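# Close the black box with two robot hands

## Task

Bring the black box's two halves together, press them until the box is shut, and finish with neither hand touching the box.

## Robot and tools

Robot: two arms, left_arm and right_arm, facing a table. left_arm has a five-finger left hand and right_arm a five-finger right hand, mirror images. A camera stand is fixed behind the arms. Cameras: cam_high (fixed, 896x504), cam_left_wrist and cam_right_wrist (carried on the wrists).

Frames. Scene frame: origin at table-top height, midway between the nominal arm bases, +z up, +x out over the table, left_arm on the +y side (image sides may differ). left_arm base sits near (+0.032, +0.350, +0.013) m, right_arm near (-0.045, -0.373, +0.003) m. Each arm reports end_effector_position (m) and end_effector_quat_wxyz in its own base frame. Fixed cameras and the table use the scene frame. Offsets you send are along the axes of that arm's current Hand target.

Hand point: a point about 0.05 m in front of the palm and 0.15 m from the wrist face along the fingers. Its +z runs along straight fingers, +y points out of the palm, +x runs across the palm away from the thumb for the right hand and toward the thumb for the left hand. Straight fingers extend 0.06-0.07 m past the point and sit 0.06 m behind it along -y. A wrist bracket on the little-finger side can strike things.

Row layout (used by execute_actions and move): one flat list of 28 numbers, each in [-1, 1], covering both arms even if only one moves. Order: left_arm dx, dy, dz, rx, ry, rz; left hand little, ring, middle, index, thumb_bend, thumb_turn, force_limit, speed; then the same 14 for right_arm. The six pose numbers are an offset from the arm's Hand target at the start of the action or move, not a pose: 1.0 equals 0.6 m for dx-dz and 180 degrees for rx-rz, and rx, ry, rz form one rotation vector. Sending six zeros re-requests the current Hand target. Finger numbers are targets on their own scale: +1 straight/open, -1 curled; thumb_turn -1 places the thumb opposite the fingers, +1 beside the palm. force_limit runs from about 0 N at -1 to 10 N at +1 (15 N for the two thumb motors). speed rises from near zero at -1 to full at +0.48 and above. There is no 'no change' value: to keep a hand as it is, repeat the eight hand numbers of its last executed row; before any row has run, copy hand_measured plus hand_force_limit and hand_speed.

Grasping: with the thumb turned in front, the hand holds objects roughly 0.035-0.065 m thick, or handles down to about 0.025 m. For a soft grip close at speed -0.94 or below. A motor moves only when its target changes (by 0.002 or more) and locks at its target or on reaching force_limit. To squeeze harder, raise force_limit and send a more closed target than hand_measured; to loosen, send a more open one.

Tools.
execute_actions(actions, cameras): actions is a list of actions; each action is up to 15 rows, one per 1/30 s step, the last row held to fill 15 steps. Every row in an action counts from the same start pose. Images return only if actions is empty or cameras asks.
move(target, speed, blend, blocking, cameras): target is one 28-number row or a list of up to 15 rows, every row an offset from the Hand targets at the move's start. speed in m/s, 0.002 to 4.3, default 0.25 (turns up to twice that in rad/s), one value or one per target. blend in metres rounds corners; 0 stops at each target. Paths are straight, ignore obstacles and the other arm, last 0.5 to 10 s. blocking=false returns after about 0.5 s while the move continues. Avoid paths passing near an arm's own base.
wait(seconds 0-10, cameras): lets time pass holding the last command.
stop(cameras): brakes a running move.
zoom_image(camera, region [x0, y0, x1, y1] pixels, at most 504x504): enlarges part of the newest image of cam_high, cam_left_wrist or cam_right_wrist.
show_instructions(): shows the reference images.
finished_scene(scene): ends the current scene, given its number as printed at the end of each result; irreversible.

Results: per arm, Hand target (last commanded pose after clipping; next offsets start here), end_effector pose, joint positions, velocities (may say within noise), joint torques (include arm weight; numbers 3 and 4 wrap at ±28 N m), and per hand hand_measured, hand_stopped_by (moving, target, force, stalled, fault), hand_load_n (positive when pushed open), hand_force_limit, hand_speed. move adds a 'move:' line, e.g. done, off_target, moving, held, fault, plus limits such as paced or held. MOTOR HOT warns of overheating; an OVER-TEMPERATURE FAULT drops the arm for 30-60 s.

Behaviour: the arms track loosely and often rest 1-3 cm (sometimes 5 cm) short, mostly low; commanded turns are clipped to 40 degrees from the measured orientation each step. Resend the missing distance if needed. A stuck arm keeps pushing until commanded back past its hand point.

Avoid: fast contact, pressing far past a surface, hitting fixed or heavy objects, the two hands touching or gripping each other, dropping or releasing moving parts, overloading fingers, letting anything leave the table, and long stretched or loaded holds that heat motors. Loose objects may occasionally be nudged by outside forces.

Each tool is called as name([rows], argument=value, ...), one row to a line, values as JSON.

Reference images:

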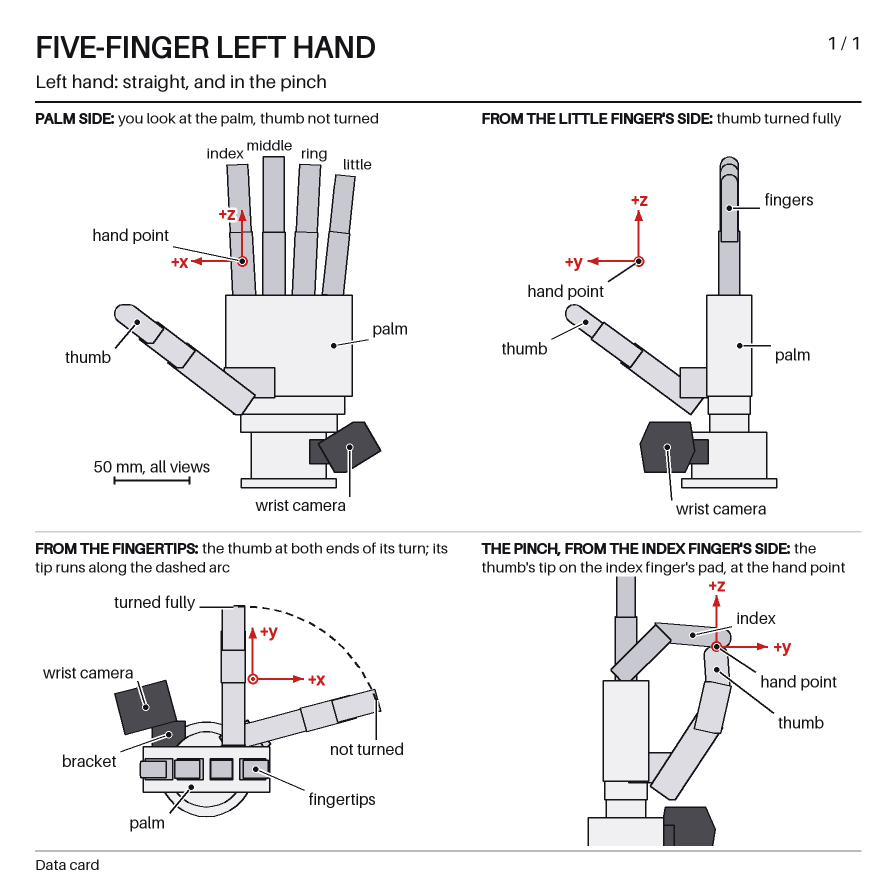

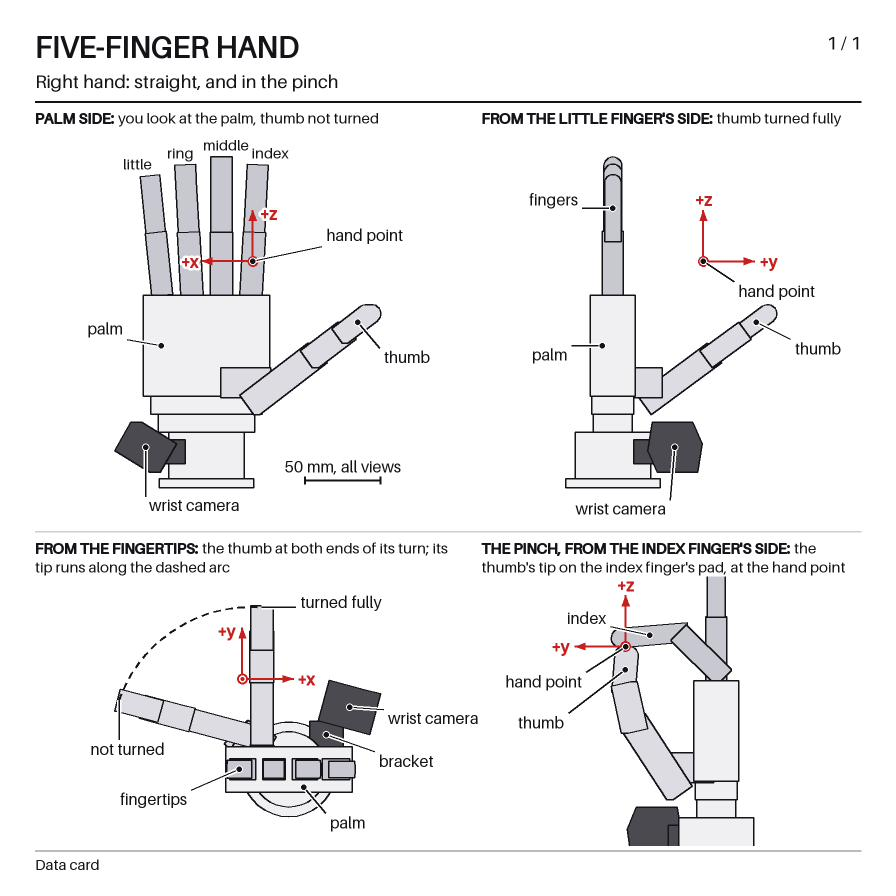

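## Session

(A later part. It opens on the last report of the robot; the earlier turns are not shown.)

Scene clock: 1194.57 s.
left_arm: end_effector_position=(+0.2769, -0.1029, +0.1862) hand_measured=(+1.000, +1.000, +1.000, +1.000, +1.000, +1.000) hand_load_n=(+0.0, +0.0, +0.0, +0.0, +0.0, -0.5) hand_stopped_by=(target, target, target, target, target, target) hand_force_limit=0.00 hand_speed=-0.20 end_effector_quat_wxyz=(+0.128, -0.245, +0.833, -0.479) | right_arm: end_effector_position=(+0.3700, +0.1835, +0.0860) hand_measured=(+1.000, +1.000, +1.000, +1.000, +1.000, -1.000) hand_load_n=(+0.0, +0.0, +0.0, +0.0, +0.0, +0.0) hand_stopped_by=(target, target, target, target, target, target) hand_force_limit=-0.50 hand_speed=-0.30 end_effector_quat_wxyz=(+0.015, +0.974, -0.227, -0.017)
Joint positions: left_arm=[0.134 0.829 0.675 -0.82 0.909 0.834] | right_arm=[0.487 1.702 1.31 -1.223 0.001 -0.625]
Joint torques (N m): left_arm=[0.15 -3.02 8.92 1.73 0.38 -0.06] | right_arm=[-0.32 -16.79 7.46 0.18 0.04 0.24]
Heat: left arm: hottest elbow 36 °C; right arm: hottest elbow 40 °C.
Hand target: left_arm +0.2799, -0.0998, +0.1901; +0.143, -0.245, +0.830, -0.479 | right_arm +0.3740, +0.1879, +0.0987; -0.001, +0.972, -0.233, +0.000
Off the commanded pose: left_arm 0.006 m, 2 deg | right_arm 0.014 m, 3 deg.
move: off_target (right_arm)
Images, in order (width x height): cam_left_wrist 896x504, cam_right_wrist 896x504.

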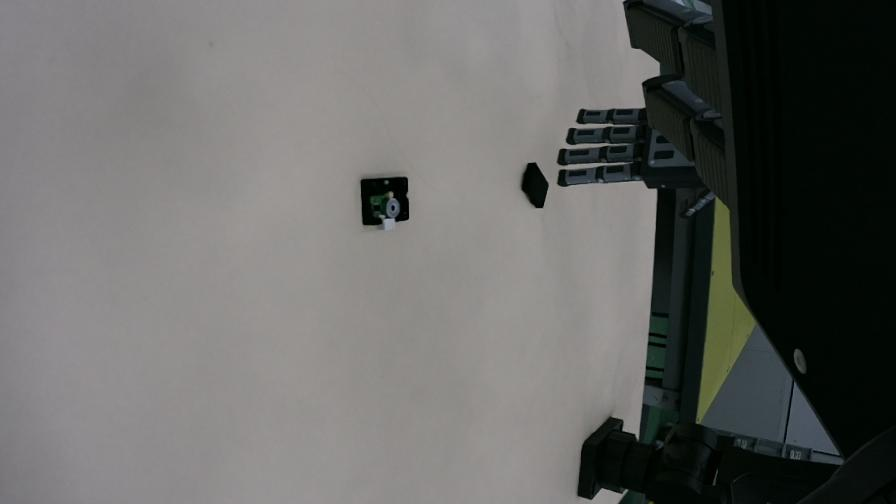

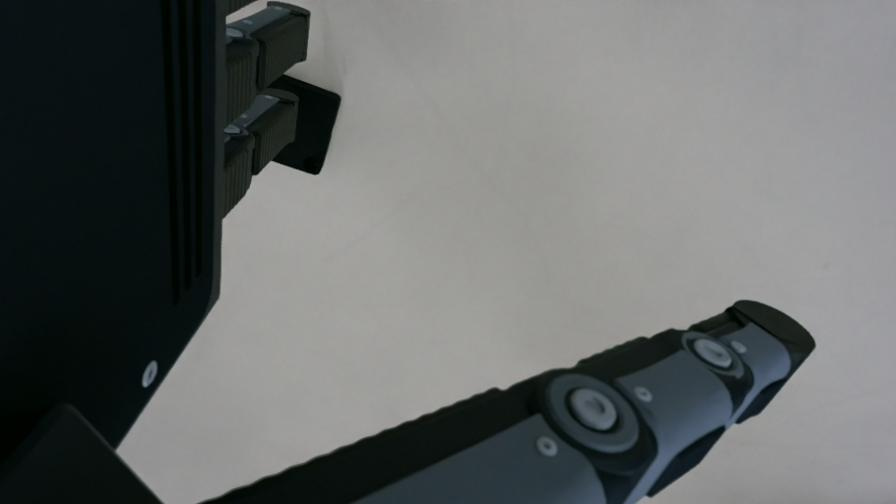

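move([
  [0,0,0,0,0,0,1,1,1,1,1,1,0,-0.2,0,0,-0.1,0,0,0,1,1,1,1,1,-1,-0.5,-0.3],
  [0,0,0,0,0,0,1,1,1,1,1,1,0,-0.2,-0.0018,-0.1432,0.0228,0.2657,0.0279,0.0627,1,1,1,-0.12,0.95,-1,-0.5,-0.3],
], speed=[0.1,0.15], cameras=["cam_right_wrist"])

zoom_image(camera="cam_right_wrist", region=[560, 100, 800, 300])

Scene clock: 1230.67 s.
left_arm: end_effector_position=(+0.2769, -0.1029, +0.1862) hand_measured=(+1.000, +1.000, +1.000, +1.000, +1.000, +1.000) hand_load_n=(+0.0, +0.0, +0.0, +0.0, +0.0, +0.0) hand_stopped_by=(target, target, target, target, target, target) hand_force_limit=0.00 hand_speed=-0.20 end_effector_quat_wxyz=(+0.128, -0.245, +0.833, -0.479) | right_arm: end_effector_position=(+0.4016, +0.2668, +0.0682) hand_measured=(+1.000, +1.000, +1.000, -0.120, +0.950, -1.000) hand_load_n=(+0.0, +0.0, +0.0, +0.0, +0.0, +0.0) hand_stopped_by=(target, target, target, target, target, target) hand_force_limit=-0.50 hand_speed=-0.30 end_effector_quat_wxyz=(-0.367, +0.872, -0.300, +0.120)
Joint positions: left_arm=[0.134 0.829 0.675 -0.82 0.909 0.834] | right_arm=[0.434 1.44 0.849 -0.25 -0.342 -0.341]
Joint torques (N m): left_arm=[-0.09 -2.61 9.03 1.8 0.37 -0.08] | right_arm=[-1.61 -12.86 7.82 1.63 -0.25 0.21]
Heat: left arm: hottest elbow 36 °C; right arm: hottest elbow 40 °C.
Hand target: left_arm +0.2799, -0.0998, +0.1901; +0.143, -0.245, +0.830, -0.479 | right_arm +0.4120, +0.2649, +0.0850; -0.384, +0.861, -0.305, +0.135
Off the commanded pose: left_arm 0.006 m, 2 deg | right_arm 0.020 m, 3 deg.
move: off_target (right_arm); target 2's new numbers were sent with right_arm's hand 0.020 m and 3 deg from that target
Images, in order (width x height): cam_right_wrist 896x504.

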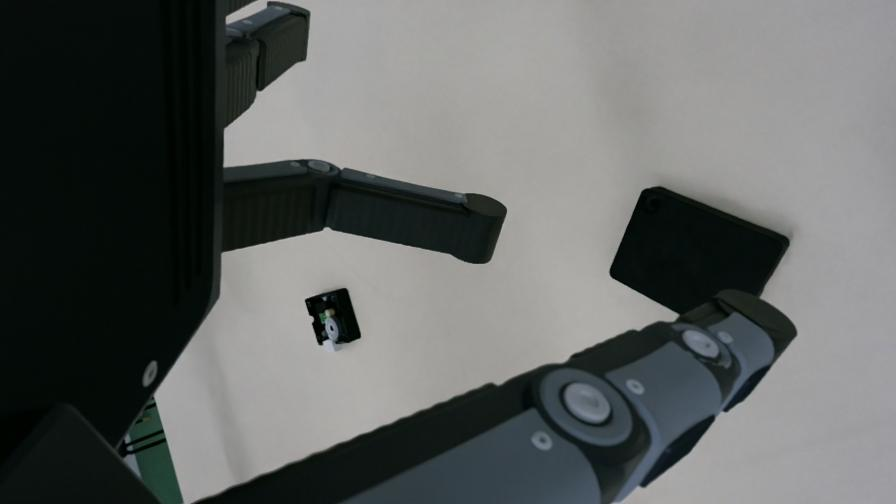

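Scaled by 2.100 from the camera's 896x504 image, which has a finer 1280x720 frame.

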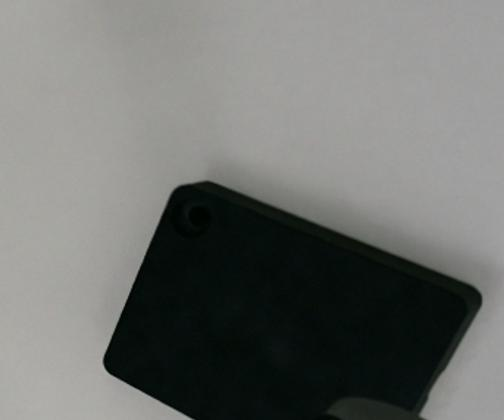

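move(target=[0,0,0,0,0,0,1,1,1,1,1,1,0,-0.2,0,0.0833,0.062,0,0.0145,0.013,1,1,1,-0.12,0.95,-1,-0.5,-0.3], speed=0.1, cameras=["cam_right_wrist"])

zoom_image(camera="cam_right_wrist", region=[480, 170, 760, 390])

Scene clock: 1249.50 s.
left_arm: end_effector_position=(+0.2769, -0.1029, +0.1862) hand_measured=(+1.000, +1.000, +1.000, +1.000, +1.000, +1.000) hand_load_n=(+0.0, +0.0, +0.0, +0.0, -0.5, +0.0) hand_stopped_by=(target, target, target, target, target, target) hand_force_limit=0.00 hand_speed=-0.20 end_effector_quat_wxyz=(+0.128, -0.245, +0.833, -0.479) | right_arm: end_effector_position=(+0.3992, +0.2614, +0.0231) hand_measured=(+1.000, +1.000, +1.000, -0.120, +0.950, -1.000) hand_load_n=(+0.0, -0.5, +0.0, +0.0, +0.0, +0.0) hand_stopped_by=(target, target, target, target, target, target) hand_force_limit=-0.50 hand_speed=-0.30 end_effector_quat_wxyz=(-0.376, +0.857, -0.322, +0.141)
Joint positions: left_arm=[0.134 0.829 0.675 -0.82 0.909 0.834] | right_arm=[0.434 1.495 0.74 -0.035 -0.303 -0.292]
Joint torques (N m): left_arm=[-0.03 -2.9 9.05 1.73 0.38 -0.09] | right_arm=[-1.14 -9.64 7.36 1.73 0.11 0.19]
Heat: left arm: hottest elbow 36 °C; right arm: hottest elbow 40 °C.
Hand target: left_arm +0.2799, -0.0998, +0.1901; +0.143, -0.245, +0.830, -0.479 | right_arm +0.4083, +0.2606, +0.0230; -0.380, +0.851, -0.331, +0.147
Off the commanded pose: left_arm 0.006 m, 2 deg | right_arm 0.009 m, 1 deg.
move: done
Images, in order (width x height): cam_right_wrist 896x504.

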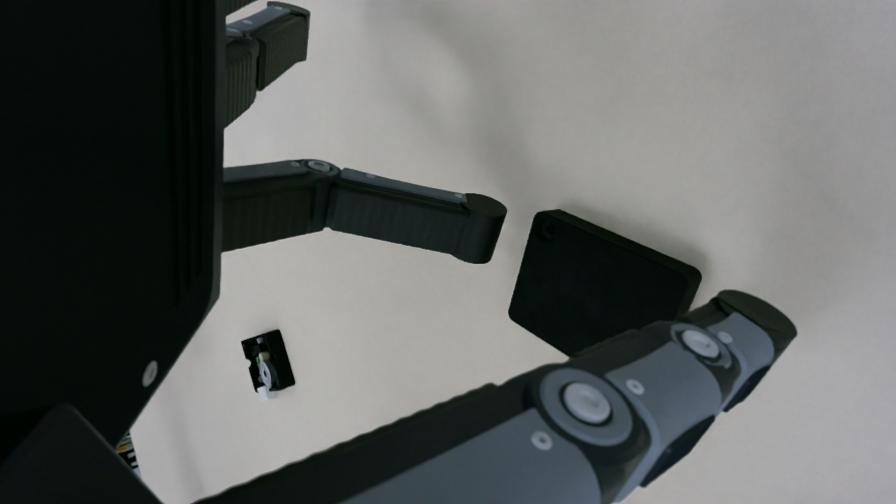

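Scaled by 1.800 from the camera's 896x504 image, which has a finer 1280x720 frame.

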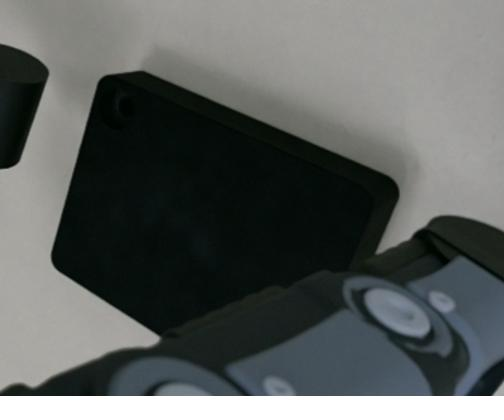

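move(target=[0,0,0,0,0,0,1,1,1,1,1,1,0,-0.2,-0.005,0.0161,0.0145,0,0,0,1,1,1,-0.12,0.95,-1,-0.5,-0.3], speed=0.05, cameras=["cam_right_wrist"])

move(target=[0,0,0,0,0,0,1,1,1,1,1,1,0,-0.2,0,0,0,0,0,0,1,1,1,-0.12,0.75,-1,-0.75,-0.85], speed=0.05, cameras=["cam_right_wrist"])

Scene clock: 1267.53 s.
left_arm: end_effector_position=(+0.2769, -0.1029, +0.1862) hand_measured=(+1.000, +1.000, +1.000, +1.000, +1.000, +1.000) hand_load_n=(+0.0, +0.0, +0.0, +0.0, -0.5, +0.0) hand_stopped_by=(target, target, target, target, target, target) hand_force_limit=0.00 hand_speed=-0.20 end_effector_quat_wxyz=(+0.128, -0.245, +0.833, -0.479) | right_arm: end_effector_position=(+0.4001, +0.2612, +0.0122) hand_measured=(+1.000, +1.000, +1.000, -0.120, +0.950, -1.000) hand_load_n=(+0.0, +0.0, +0.0, +0.0, +0.0, +0.0) hand_stopped_by=(target, target, target, target, target, target) hand_force_limit=-0.50 hand_speed=-0.30 end_effector_quat_wxyz=(-0.377, +0.856, -0.325, +0.144)
Joint positions: left_arm=[0.134 0.829 0.675 -0.82 0.909 0.834] | right_arm=[0.434 1.52 0.727 0.01 -0.298 -0.287]
Joint torques (N m): left_arm=[-0.26 -3.08 8.96 1.77 0.37 -0.06] | right_arm=[-0.56 -9.47 7.06 1.8 0.1 0.2]
Heat: left arm: hottest elbow 36 °C; right arm: hottest elbow 38 °C.
Hand target: left_arm +0.2799, -0.0998, +0.1901; +0.143, -0.245, +0.830, -0.479 | right_arm +0.4060, +0.2626, +0.0100; -0.380, +0.851, -0.331, +0.147
Off the commanded pose: left_arm 0.006 m, 2 deg | right_arm 0.007 m, 1 deg.
move: done
Images, in order (width x height): cam_right_wrist 896x504.

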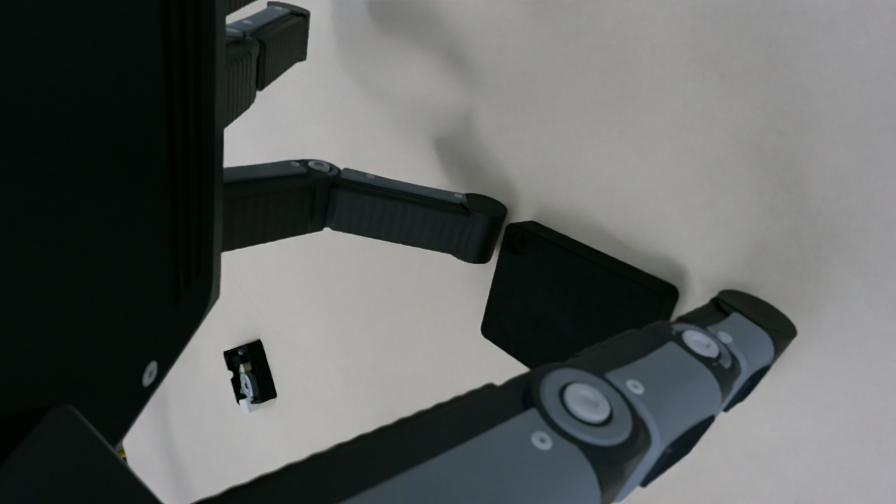

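Scene clock: 1268.97 s.
left_arm: end_effector_position=(+0.2769, -0.1029, +0.1862) hand_measured=(+1.000, +1.000, +1.000, +1.000, +1.000, +1.000) hand_load_n=(+0.0, +0.0, +0.0, -0.5, +0.0, -0.5) hand_stopped_by=(target, target, target, target, target, target) hand_force_limit=0.00 hand_speed=-0.20 end_effector_quat_wxyz=(+0.128, -0.245, +0.833, -0.479) | right_arm: end_effector_position=(+0.4002, +0.2612, +0.0123) hand_measured=(+1.000, +1.000, +1.000, -0.120, +0.766, -1.000) hand_load_n=(+0.0, +0.0, +0.0, +2.0, +2.0, +0.0) hand_stopped_by=(target, target, target, target, force, target) hand_force_limit=-0.75 hand_speed=-0.85 end_effector_quat_wxyz=(-0.377, +0.855, -0.325, +0.144)
Joint positions: left_arm=[0.134 0.829 0.675 -0.82 0.909 0.834] | right_arm=[0.434 1.52 0.727 0.01 -0.297 -0.286]
Joint torques (N m): left_arm=[-0.03 -3.14 8.96 1.8 0.4 -0.06] | right_arm=[-0.67 -9.58 6.99 1.69 0.1 0.22]
Heat: left arm: hottest elbow 36 °C; right arm: hottest elbow 38 °C.
Hand target: left_arm +0.2799, -0.0998, +0.1901; +0.143, -0.245, +0.830, -0.479 | right_arm +0.4061, +0.2626, +0.0100; -0.380, +0.851, -0.331, +0.147
Off the commanded pose: left_arm 0.006 m, 2 deg | right_arm 0.006 m, 1 deg.
move: done
Images, in order (width x height): cam_right_wrist 896x504.

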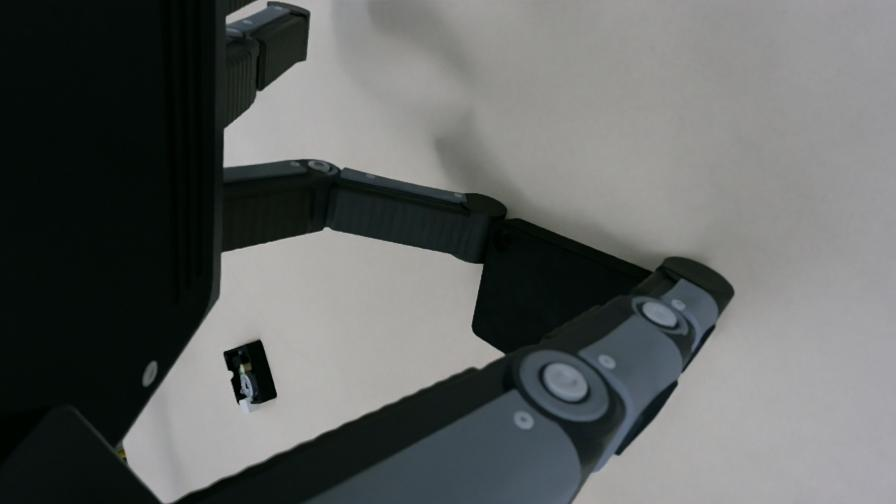

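move(target=[0,0,0,0,0,0,1,1,1,1,1,1,0,-0.2,0,0,0,0,0,0,1,1,1,-0.3,0.65,-1,-0.5,-0.85], speed=0.05, cameras=["cam_right_wrist"])

zoom_image(camera="cam_right_wrist", region=[440, 180, 720, 380])

Scene clock: 1278.83 s.
left_arm: end_effector_position=(+0.2769, -0.1029, +0.1862) hand_measured=(+1.000, +1.000, +1.000, +1.000, +1.000, +1.000) hand_load_n=(+0.0, +0.0, +0.0, +0.0, +0.0, -0.5) hand_stopped_by=(target, target, target, target, target, target) hand_force_limit=0.00 hand_speed=-0.20 end_effector_quat_wxyz=(+0.128, -0.245, +0.833, -0.479) | right_arm: end_effector_position=(+0.4002, +0.2612, +0.0123) hand_measured=(+1.000, +1.000, +1.000, -0.132, +0.762, -1.000) hand_load_n=(+0.0, +0.0, +0.0, +4.5, +6.0, -0.5) hand_stopped_by=(target, target, target, force, force, target) hand_force_limit=-0.50 hand_speed=-0.85 end_effector_quat_wxyz=(-0.377, +0.855, -0.325, +0.144)
Joint positions: left_arm=[0.134 0.829 0.675 -0.82 0.909 0.834] | right_arm=[0.434 1.52 0.727 0.01 -0.297 -0.286]
Joint torques (N m): left_arm=[-0.15 -2.84 9.06 1.69 0.37 -0.07] | right_arm=[-0.79 -9.23 7.04 1.73 0.11 0.2]
Heat: left arm: hottest elbow 36 °C; right arm: hottest elbow 39 °C.
Hand target: left_arm +0.2799, -0.0998, +0.1901; +0.143, -0.245, +0.830, -0.479 | right_arm +0.4061, +0.2626, +0.0100; -0.380, +0.851, -0.331, +0.147
Off the commanded pose: left_arm 0.006 m, 2 deg | right_arm 0.007 m, 1 deg.
move: done
Images, in order (width x height): cam_right_wrist 896x504.

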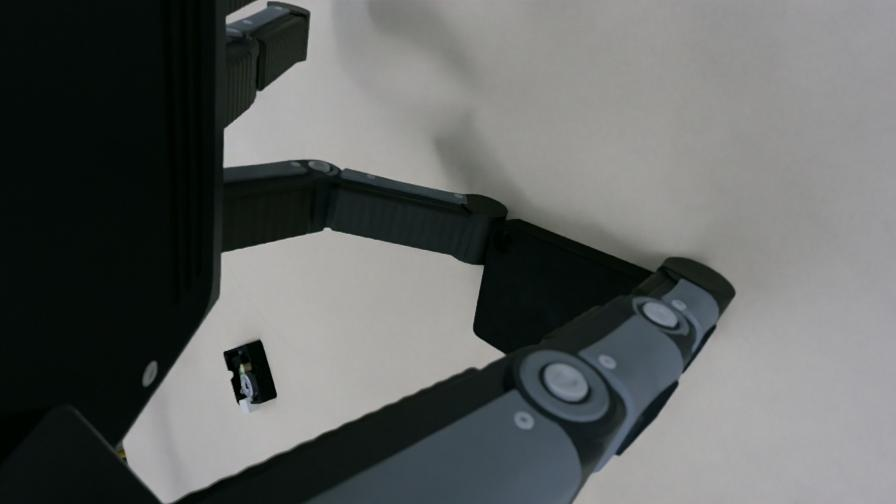

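Scaled by 1.800 from the camera's 896x504 image, which has a finer 1280x720 frame.

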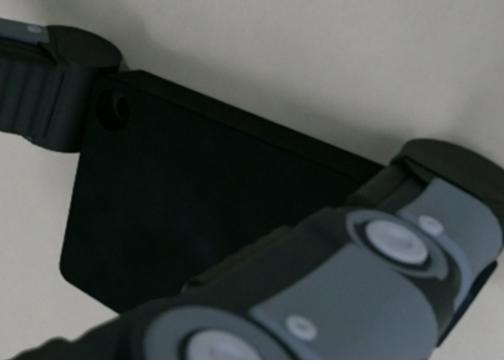

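move([
  [0,0,0,0,0,0,1,1,1,1,1,1,0,-0.2,0,-0.0867,-0.0781,0,0,0,1,1,1,-0.3,0.65,-1,-0.5,-0.85],
  [0,0,0,0,0,0,1,1,1,1,1,1,0,-0.2,-0.262,-0.2278,0.0662,0,-0.1548,-0.1394,1,1,1,-0.3,0.65,-1,-0.5,-0.85],
], speed=0.12, blend=[0.02,0], cameras=["cam_left_wrist","cam_right_wrist"])

zoom_image(camera="cam_left_wrist", region=[320, 130, 500, 270])

zoom_image(camera="cam_right_wrist", region=[440, 180, 720, 380])

Scene clock: 1318.03 s.
left_arm: end_effector_position=(+0.2769, -0.1029, +0.1862) hand_measured=(+1.000, +1.000, +1.000, +1.000, +1.000, +1.000) hand_load_n=(+0.0, +0.0, +0.0, +0.0, +0.0, +0.0) hand_stopped_by=(target, target, target, target, target, target) hand_force_limit=0.00 hand_speed=-0.20 end_effector_quat_wxyz=(+0.128, -0.245, +0.833, -0.479) | right_arm: end_effector_position=(+0.3586, +0.4454, +0.0756) hand_measured=(+1.000, +1.000, +1.000, -0.132, +0.762, -1.000) hand_load_n=(+0.0, +0.0, +0.0, +4.5, +6.0, +0.0) hand_stopped_by=(target, target, target, force, force, target) hand_force_limit=-0.50 hand_speed=-0.85 end_effector_quat_wxyz=(-0.400, +0.915, -0.050, +0.011)
Joint positions: left_arm=[0.134 0.829 0.675 -0.82 0.909 0.834] | right_arm=[0.729 1.691 1.175 -0.39 -0.53 -0.547]
Joint torques (N m): left_arm=[-0.5 -2.84 8.94 1.73 0.38 -0.08] | right_arm=[-0.44 -13.27 11.47 0.39 -0.42 -0.06]
Heat: left arm: hottest elbow 36 °C; right arm: hottest elbow 40 °C.
Hand target: left_arm +0.2799, -0.0998, +0.1901; +0.143, -0.245, +0.830, -0.479 | right_arm +0.3719, +0.4579, +0.0853; -0.407, +0.912, -0.040, +0.017
Off the commanded pose: left_arm 0.006 m, 2 deg | right_arm 0.021 m, 2 deg.
move: off_target (right_arm)
Images, in order (width x height): cam_left_wrist 896x504, cam_right_wrist 896x504.

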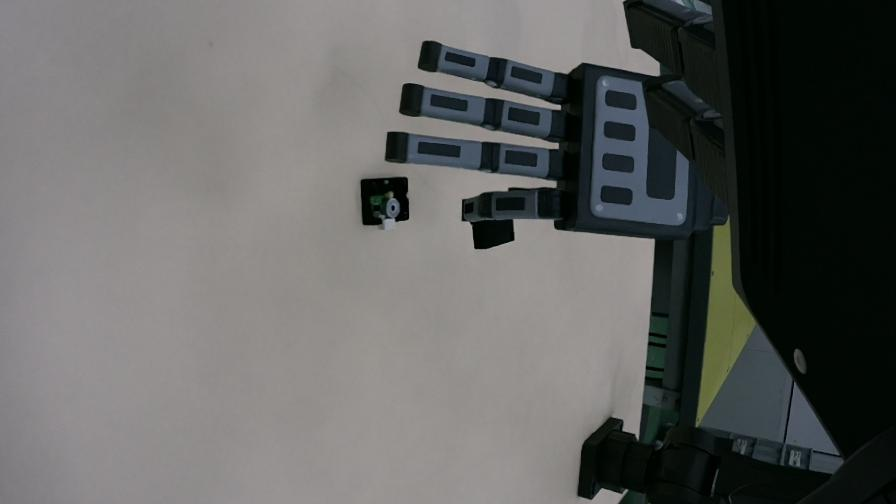

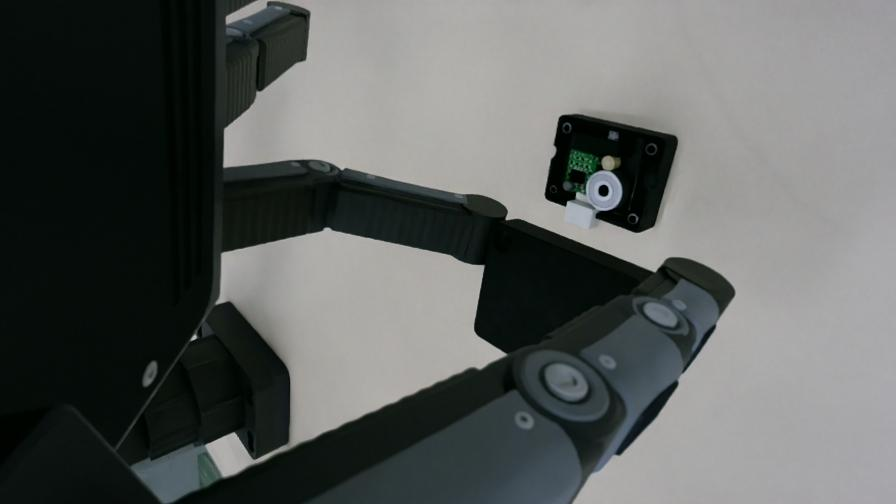

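Scaled by 2.800 from the camera's 896x504 image, which has a finer 1280x720 frame.

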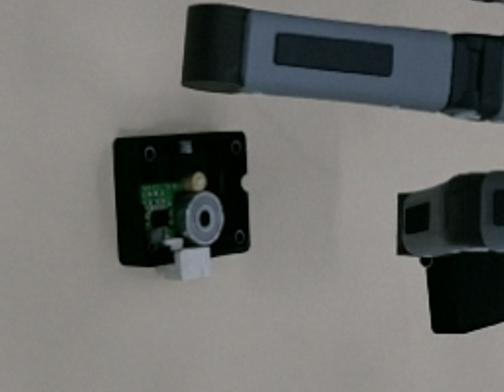

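Scaled by 1.800 from the camera's 896x504 image, which has a finer 1280x720 frame.

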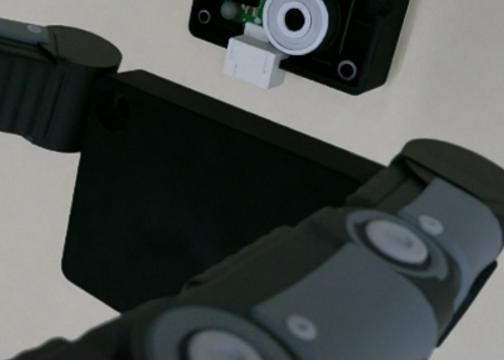

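zoom_image(camera="cam_right_wrist", region=[520, 90, 720, 250])

Scaled by 2.520 from the camera's 896x504 image, which has a finer 1280x720 frame.

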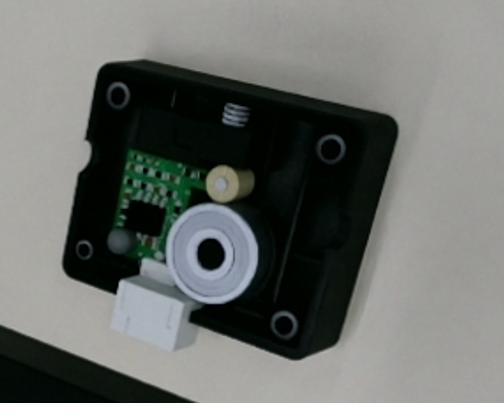

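move(target=[0,0,0,0,0,0,1,1,1,1,1,1,0,-0.2,0.021,0.0135,0.0728,0,-0.0083,-0.0074,1,1,1,-0.3,0.65,-1,-0.5,-0.85], speed=0.08, cameras=["cam_left_wrist","cam_right_wrist"])

zoom_image(camera="cam_left_wrist", region=[320, 130, 500, 270])

zoom_image(camera="cam_right_wrist", region=[440, 180, 720, 380])

Scene clock: 1352.17 s.
left_arm: end_effector_position=(+0.2769, -0.1029, +0.1862) hand_measured=(+1.000, +1.000, +1.000, +1.000, +1.000, +1.000) hand_load_n=(+0.0, +0.0, +0.0, +0.0, +0.0, +0.0) hand_stopped_by=(target, target, target, target, target, target) hand_force_limit=0.00 hand_speed=-0.20 end_effector_quat_wxyz=(+0.128, -0.245, +0.833, -0.479) | right_arm: end_effector_position=(+0.3703, +0.4646, +0.0395) hand_measured=(+1.000, +1.000, +1.000, -0.132, +0.762, -1.000) hand_load_n=(+0.0, +0.0, +0.0, +4.5, +6.0, -0.5) hand_stopped_by=(target, target, target, force, force, target) hand_force_limit=-0.50 hand_speed=-0.85 end_effector_quat_wxyz=(-0.390, +0.920, -0.040, -0.005)
Joint positions: left_arm=[0.134 0.829 0.675 -0.82 0.909 0.834] | right_arm=[0.738 1.809 1.24 -0.379 -0.543 -0.567]
Joint torques (N m): left_arm=[0.32 -2.96 8.95 1.68 0.37 -0.07] | right_arm=[-0.38 -15.33 11.07 1.4 -0.49 -0.03]
Heat: left arm: hottest elbow 36 °C; right arm: hottest elbow 44 °C.
Hand target: left_arm +0.2799, -0.0998, +0.1901; +0.143, -0.245, +0.830, -0.479 | right_arm +0.3867, +0.4837, +0.0500; -0.407, +0.913, -0.024, +0.010
Off the commanded pose: left_arm 0.006 m, 2 deg | right_arm 0.027 m, 3 deg.
move: off_target (right_arm)
Images, in order (width x height): cam_left_wrist 896x504, cam_right_wrist 896x504.

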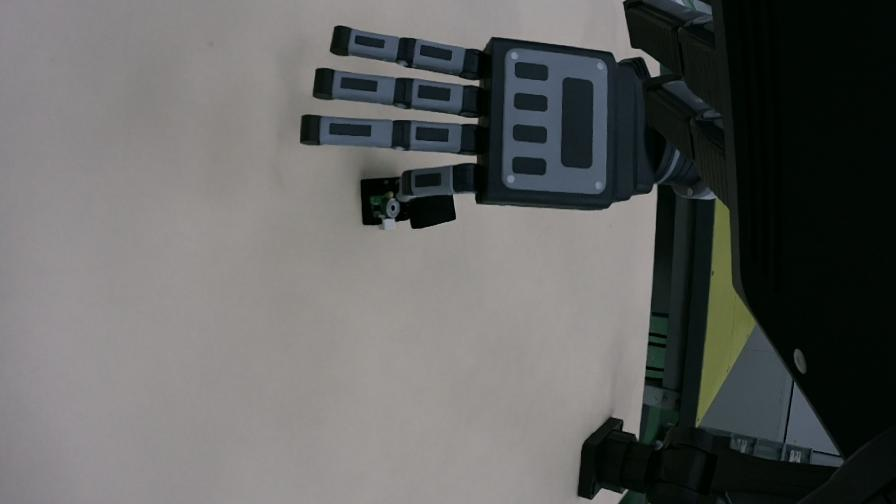

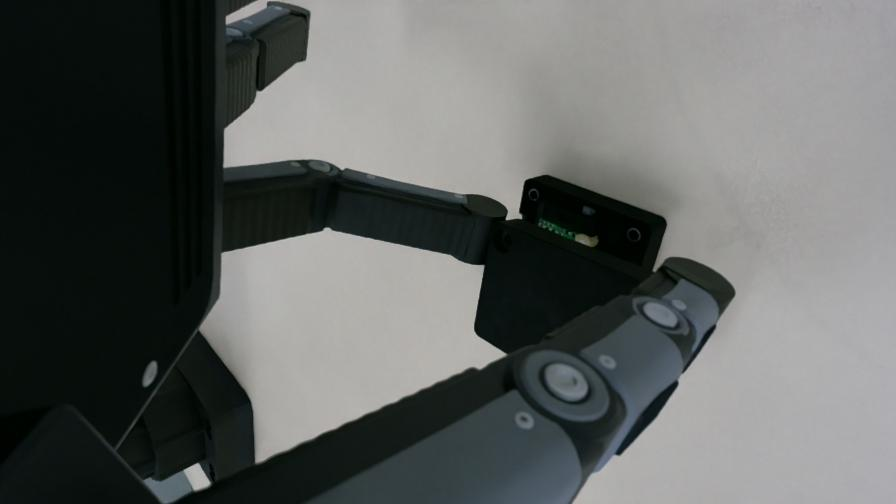

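Scaled by 2.800 from the camera's 896x504 image, which has a finer 1280x720 frame.

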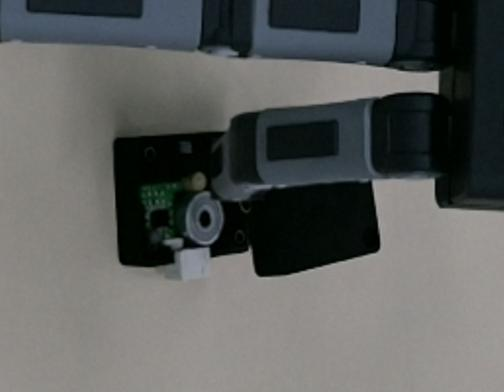

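Scaled by 1.800 from the camera's 896x504 image, which has a finer 1280x720 frame.

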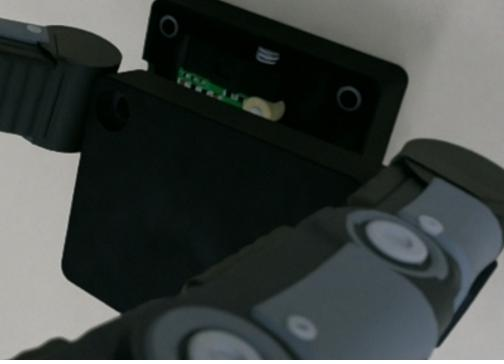

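zoom_image(camera="cam_right_wrist", region=[480, 150, 700, 300])

Scaled by 2.291 from the camera's 896x504 image, which has a finer 1280x720 frame.

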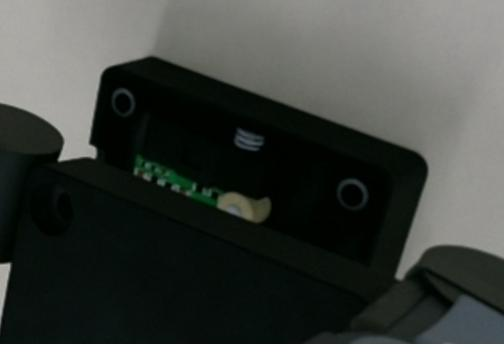

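move(target=[0,0,0,0,0,0,1,1,1,1,1,1,0,-0.2,0.0023,-0.0037,0.024,0,0,0,1,1,1,-0.3,0.65,-1,-0.5,-0.85], speed=0.06, cameras=["cam_left_wrist","cam_right_wrist"])

zoom_image(camera="cam_left_wrist", region=[320, 130, 500, 270])

zoom_image(camera="cam_right_wrist", region=[480, 150, 700, 300])

Scene clock: 1414.80 s.
left_arm: end_effector_position=(+0.2769, -0.1029, +0.1862) hand_measured=(+1.000, +1.000, +1.000, +1.000, +1.000, +1.000) hand_load_n=(+0.0, +0.0, +0.0, +0.0, -0.5, +0.0) hand_stopped_by=(target, target, target, target, target, target) hand_force_limit=0.00 hand_speed=-0.20 end_effector_quat_wxyz=(+0.128, -0.245, +0.833, -0.479) | right_arm: end_effector_position=(+0.3709, +0.4762, +0.0315) hand_measured=(+1.000, +1.000, +1.000, -0.132, +0.762, -1.000) hand_load_n=(+0.0, +0.0, +0.0, +4.5, +6.0, -0.5) hand_stopped_by=(target, target, target, force, force, target) hand_force_limit=-0.50 hand_speed=-0.85 end_effector_quat_wxyz=(-0.392, +0.919, -0.033, -0.006)
Joint positions: left_arm=[0.134 0.829 0.675 -0.82 0.909 0.834] | right_arm=[0.752 1.84 1.26 -0.364 -0.543 -0.567]
Joint torques (N m): left_arm=[-0.03 -2.73 9.01 1.69 0.38 -0.06] | right_arm=[-0.32 -15.15 11.21 1.48 -0.15 0.08]
Heat: left arm: hottest elbow 36 °C; right arm: hottest elbow 44 °C.
Hand target: left_arm +0.2799, -0.0998, +0.1901; +0.143, -0.245, +0.830, -0.479 | right_arm +0.3887, +0.4958, +0.0420; -0.407, +0.913, -0.024, +0.010
Off the commanded pose: left_arm 0.006 m, 2 deg | right_arm 0.029 m, 3 deg.
move: off_target (right_arm)
Images, in order (width x height): cam_left_wrist 896x504, cam_right_wrist 896x504.

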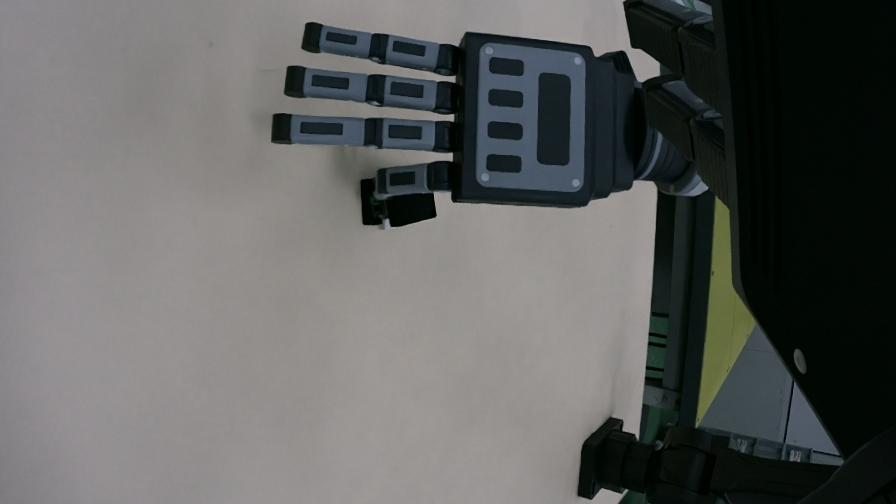

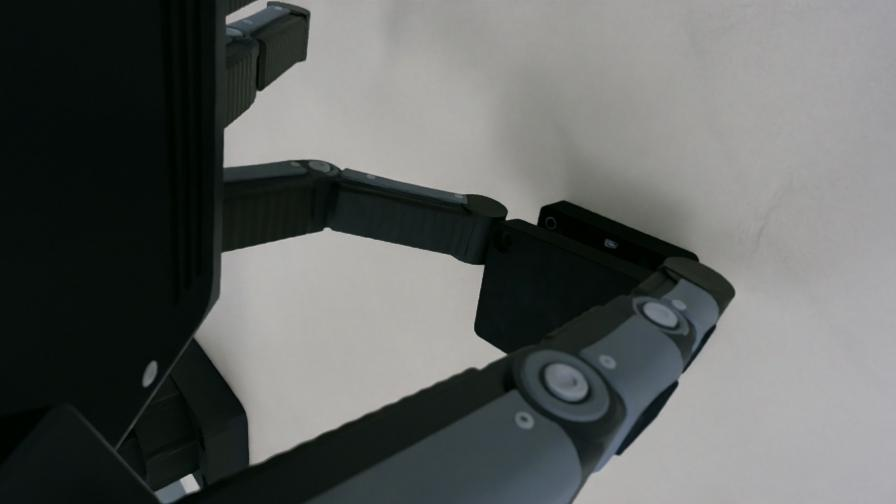

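Scaled by 2.800 from the camera's 896x504 image, which has a finer 1280x720 frame.

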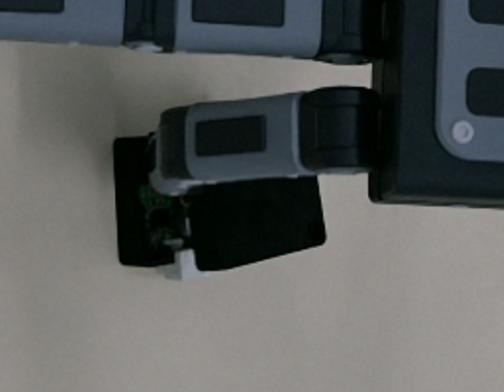

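Scaled by 2.291 from the camera's 896x504 image, which has a finer 1280x720 frame.

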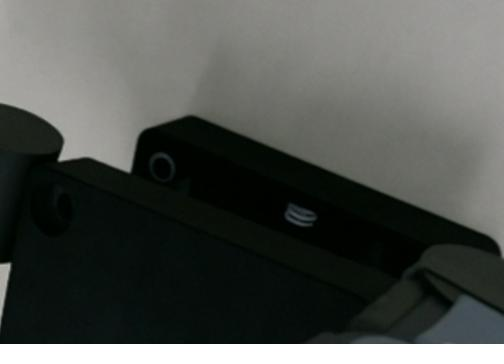

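move(target=[0,0,0,0,0,0,1,1,1,1,1,1,0,-0.2,0,0.0087,0.0078,0,0,0,1,1,1,-0.3,0.65,-1,-0.5,-0.85], speed=0.05, cameras=["cam_left_wrist","cam_right_wrist"])

zoom_image(camera="cam_left_wrist", region=[320, 130, 500, 270])

zoom_image(camera="cam_right_wrist", region=[480, 150, 700, 300])

Scene clock: 1467.70 s.
left_arm: end_effector_position=(+0.2769, -0.1029, +0.1862) hand_measured=(+1.000, +1.000, +1.000, +1.000, +1.000, +1.000) hand_load_n=(+0.0, -0.5, +0.0, +0.0, +0.0, -0.5) hand_stopped_by=(target, target, target, target, target, target) hand_force_limit=0.00 hand_speed=-0.20 end_effector_quat_wxyz=(+0.128, -0.245, +0.833, -0.479) | right_arm: end_effector_position=(+0.3729, +0.4781, +0.0267) hand_measured=(+1.000, +1.000, +1.000, -0.132, +0.762, -1.000) hand_load_n=(+0.0, -0.5, +0.0, +4.5, +6.0, -0.5) hand_stopped_by=(target, target, target, force, force, target) hand_force_limit=-0.50 hand_speed=-0.85 end_effector_quat_wxyz=(-0.394, +0.919, -0.032, -0.004)
Joint positions: left_arm=[0.134 0.829 0.675 -0.82 0.909 0.834] | right_arm=[0.752 1.851 1.26 -0.347 -0.543 -0.567]
Joint torques (N m): left_arm=[0.03 -2.2 8.91 1.76 0.36 -0.07] | right_arm=[-0.38 -15.5 10.8 1.5 -0.16 0.08]
Heat: left arm: hottest elbow 36 °C; right arm: hottest elbow 49 °C.
Hand target: left_arm +0.2799, -0.0998, +0.1901; +0.143, -0.245, +0.830, -0.479 | right_arm +0.3888, +0.4959, +0.0351; -0.407, +0.913, -0.024, +0.010
Off the commanded pose: left_arm 0.006 m, 2 deg | right_arm 0.025 m, 3 deg.
move: off_target (right_arm)
Images, in order (width x height): cam_left_wrist 896x504, cam_right_wrist 896x504.

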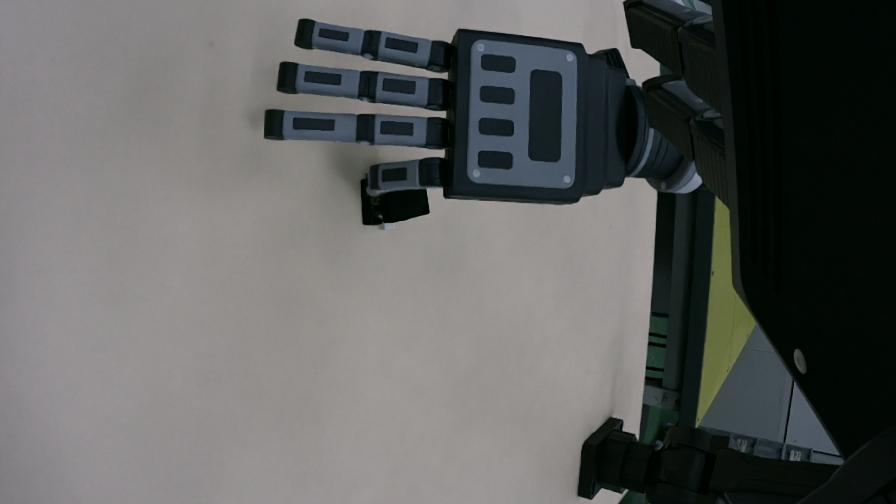

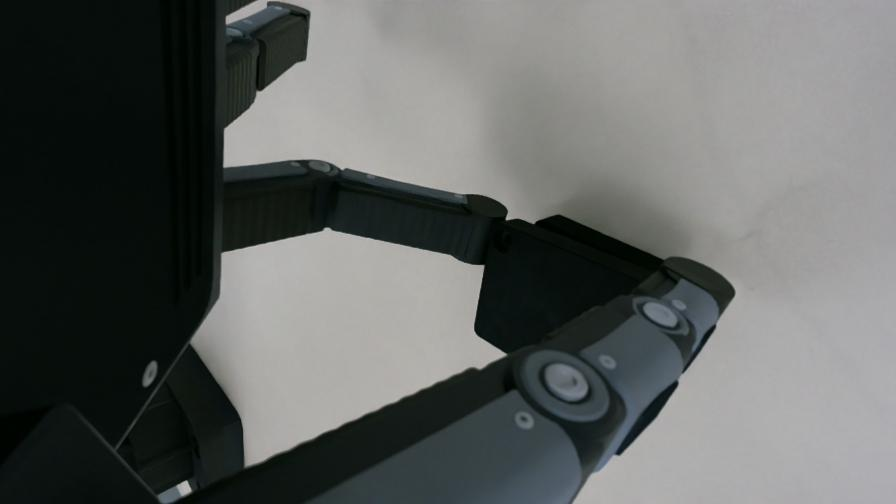

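Scaled by 2.800 from the camera's 896x504 image, which has a finer 1280x720 frame.

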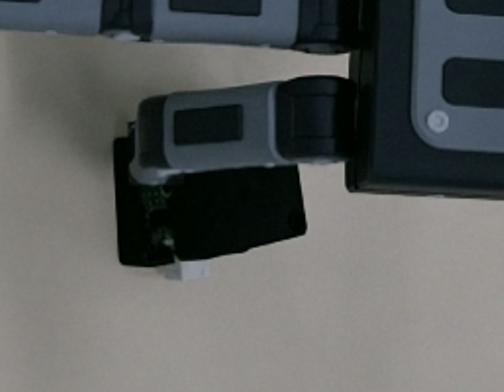

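Scaled by 2.291 from the camera's 896x504 image, which has a finer 1280x720 frame.

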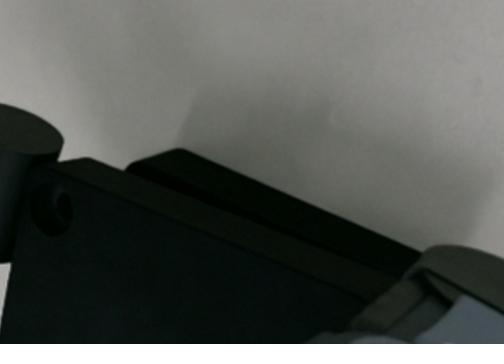

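move(target=[0,0,0,0,0,0,1,1,1,1,1,1,0,-0.2,0,0.0037,0.0034,0,0.0145,0.013,1,1,1,-0.3,0.65,-1,-0.5,-0.85], speed=0.05, cameras=["cam_left_wrist","cam_right_wrist"])

zoom_image(camera="cam_left_wrist", region=[320, 130, 500, 270])

zoom_image(camera="cam_right_wrist", region=[480, 150, 700, 300])

Scene clock: 1513.47 s.
left_arm: end_effector_position=(+0.2769, -0.1029, +0.1862) hand_measured=(+1.000, +1.000, +1.000, +1.000, +1.000, +1.000) hand_load_n=(+0.0, +0.0, +0.0, +0.0, +0.0, +0.0) hand_stopped_by=(target, target, target, target, target, target) hand_force_limit=0.00 hand_speed=-0.20 end_effector_quat_wxyz=(+0.128, -0.245, +0.833, -0.479) | right_arm: end_effector_position=(+0.3818, +0.4858, +0.0294) hand_measured=(+1.000, +1.000, +1.000, -0.132, +0.762, -1.000) hand_load_n=(+0.0, +0.0, +0.0, +4.5, +6.0, -0.5) hand_stopped_by=(target, target, target, force, force, target) hand_force_limit=-0.50 hand_speed=-0.85 end_effector_quat_wxyz=(-0.399, +0.915, -0.050, +0.016)
Joint positions: left_arm=[0.134 0.829 0.675 -0.82 0.909 0.834] | right_arm=[0.758 1.851 1.26 -0.3 -0.503 -0.522]
Joint torques (N m): left_arm=[0.03 -2.96 8.91 1.74 0.39 -0.05] | right_arm=[-0.09 -16.38 8.83 1.57 -0.02 0.19]
Heat: left arm: hottest elbow 36 °C; right arm: hottest elbow 49 °C.
Hand target: left_arm +0.2799, -0.0998, +0.1901; +0.143, -0.245, +0.830, -0.479 | right_arm +0.3887, +0.4959, +0.0320; -0.407, +0.912, -0.052, +0.023
Off the commanded pose: left_arm 0.006 m, 2 deg | right_arm 0.013 m, 1 deg.
move: off_target (right_arm)
Images, in order (width x height): cam_left_wrist 896x504, cam_right_wrist 896x504.

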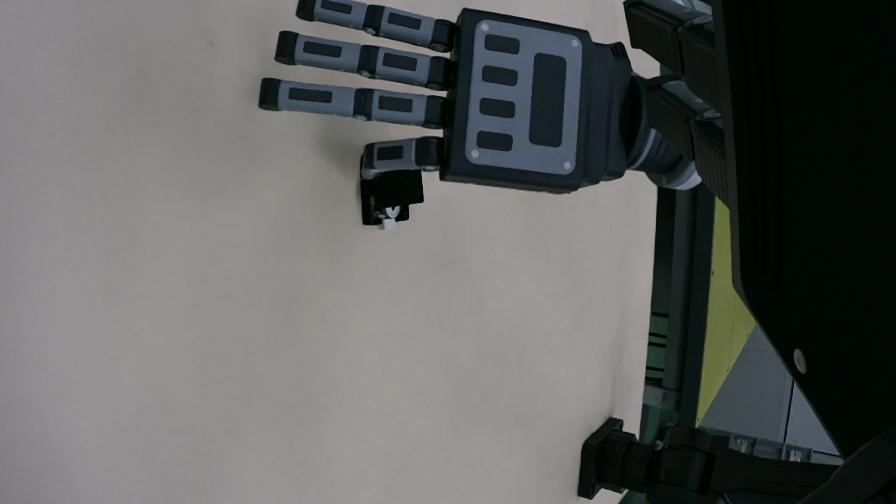

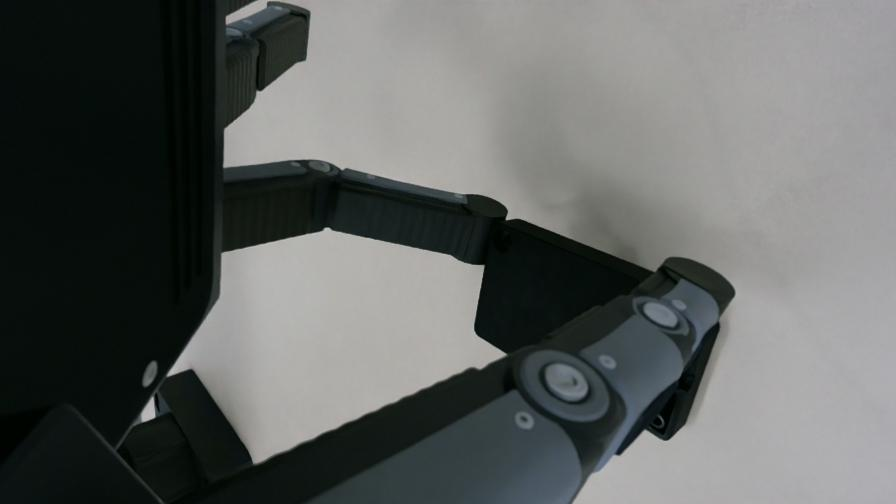

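Scaled by 2.800 from the camera's 896x504 image, which has a finer 1280x720 frame.

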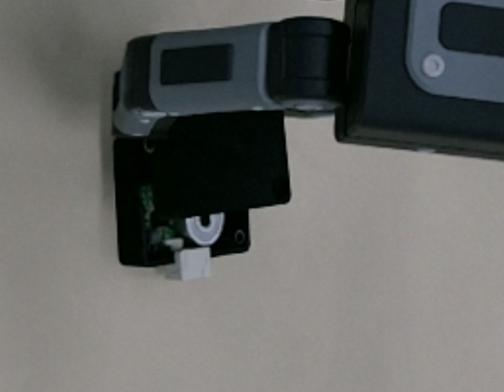

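Scaled by 2.291 from the camera's 896x504 image, which has a finer 1280x720 frame.

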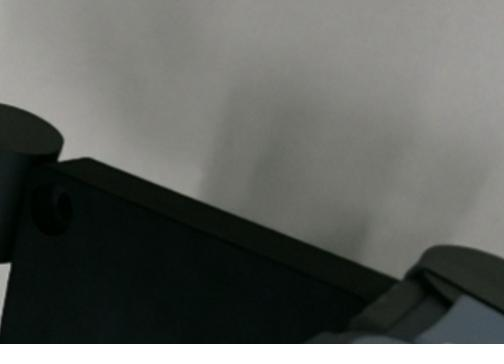

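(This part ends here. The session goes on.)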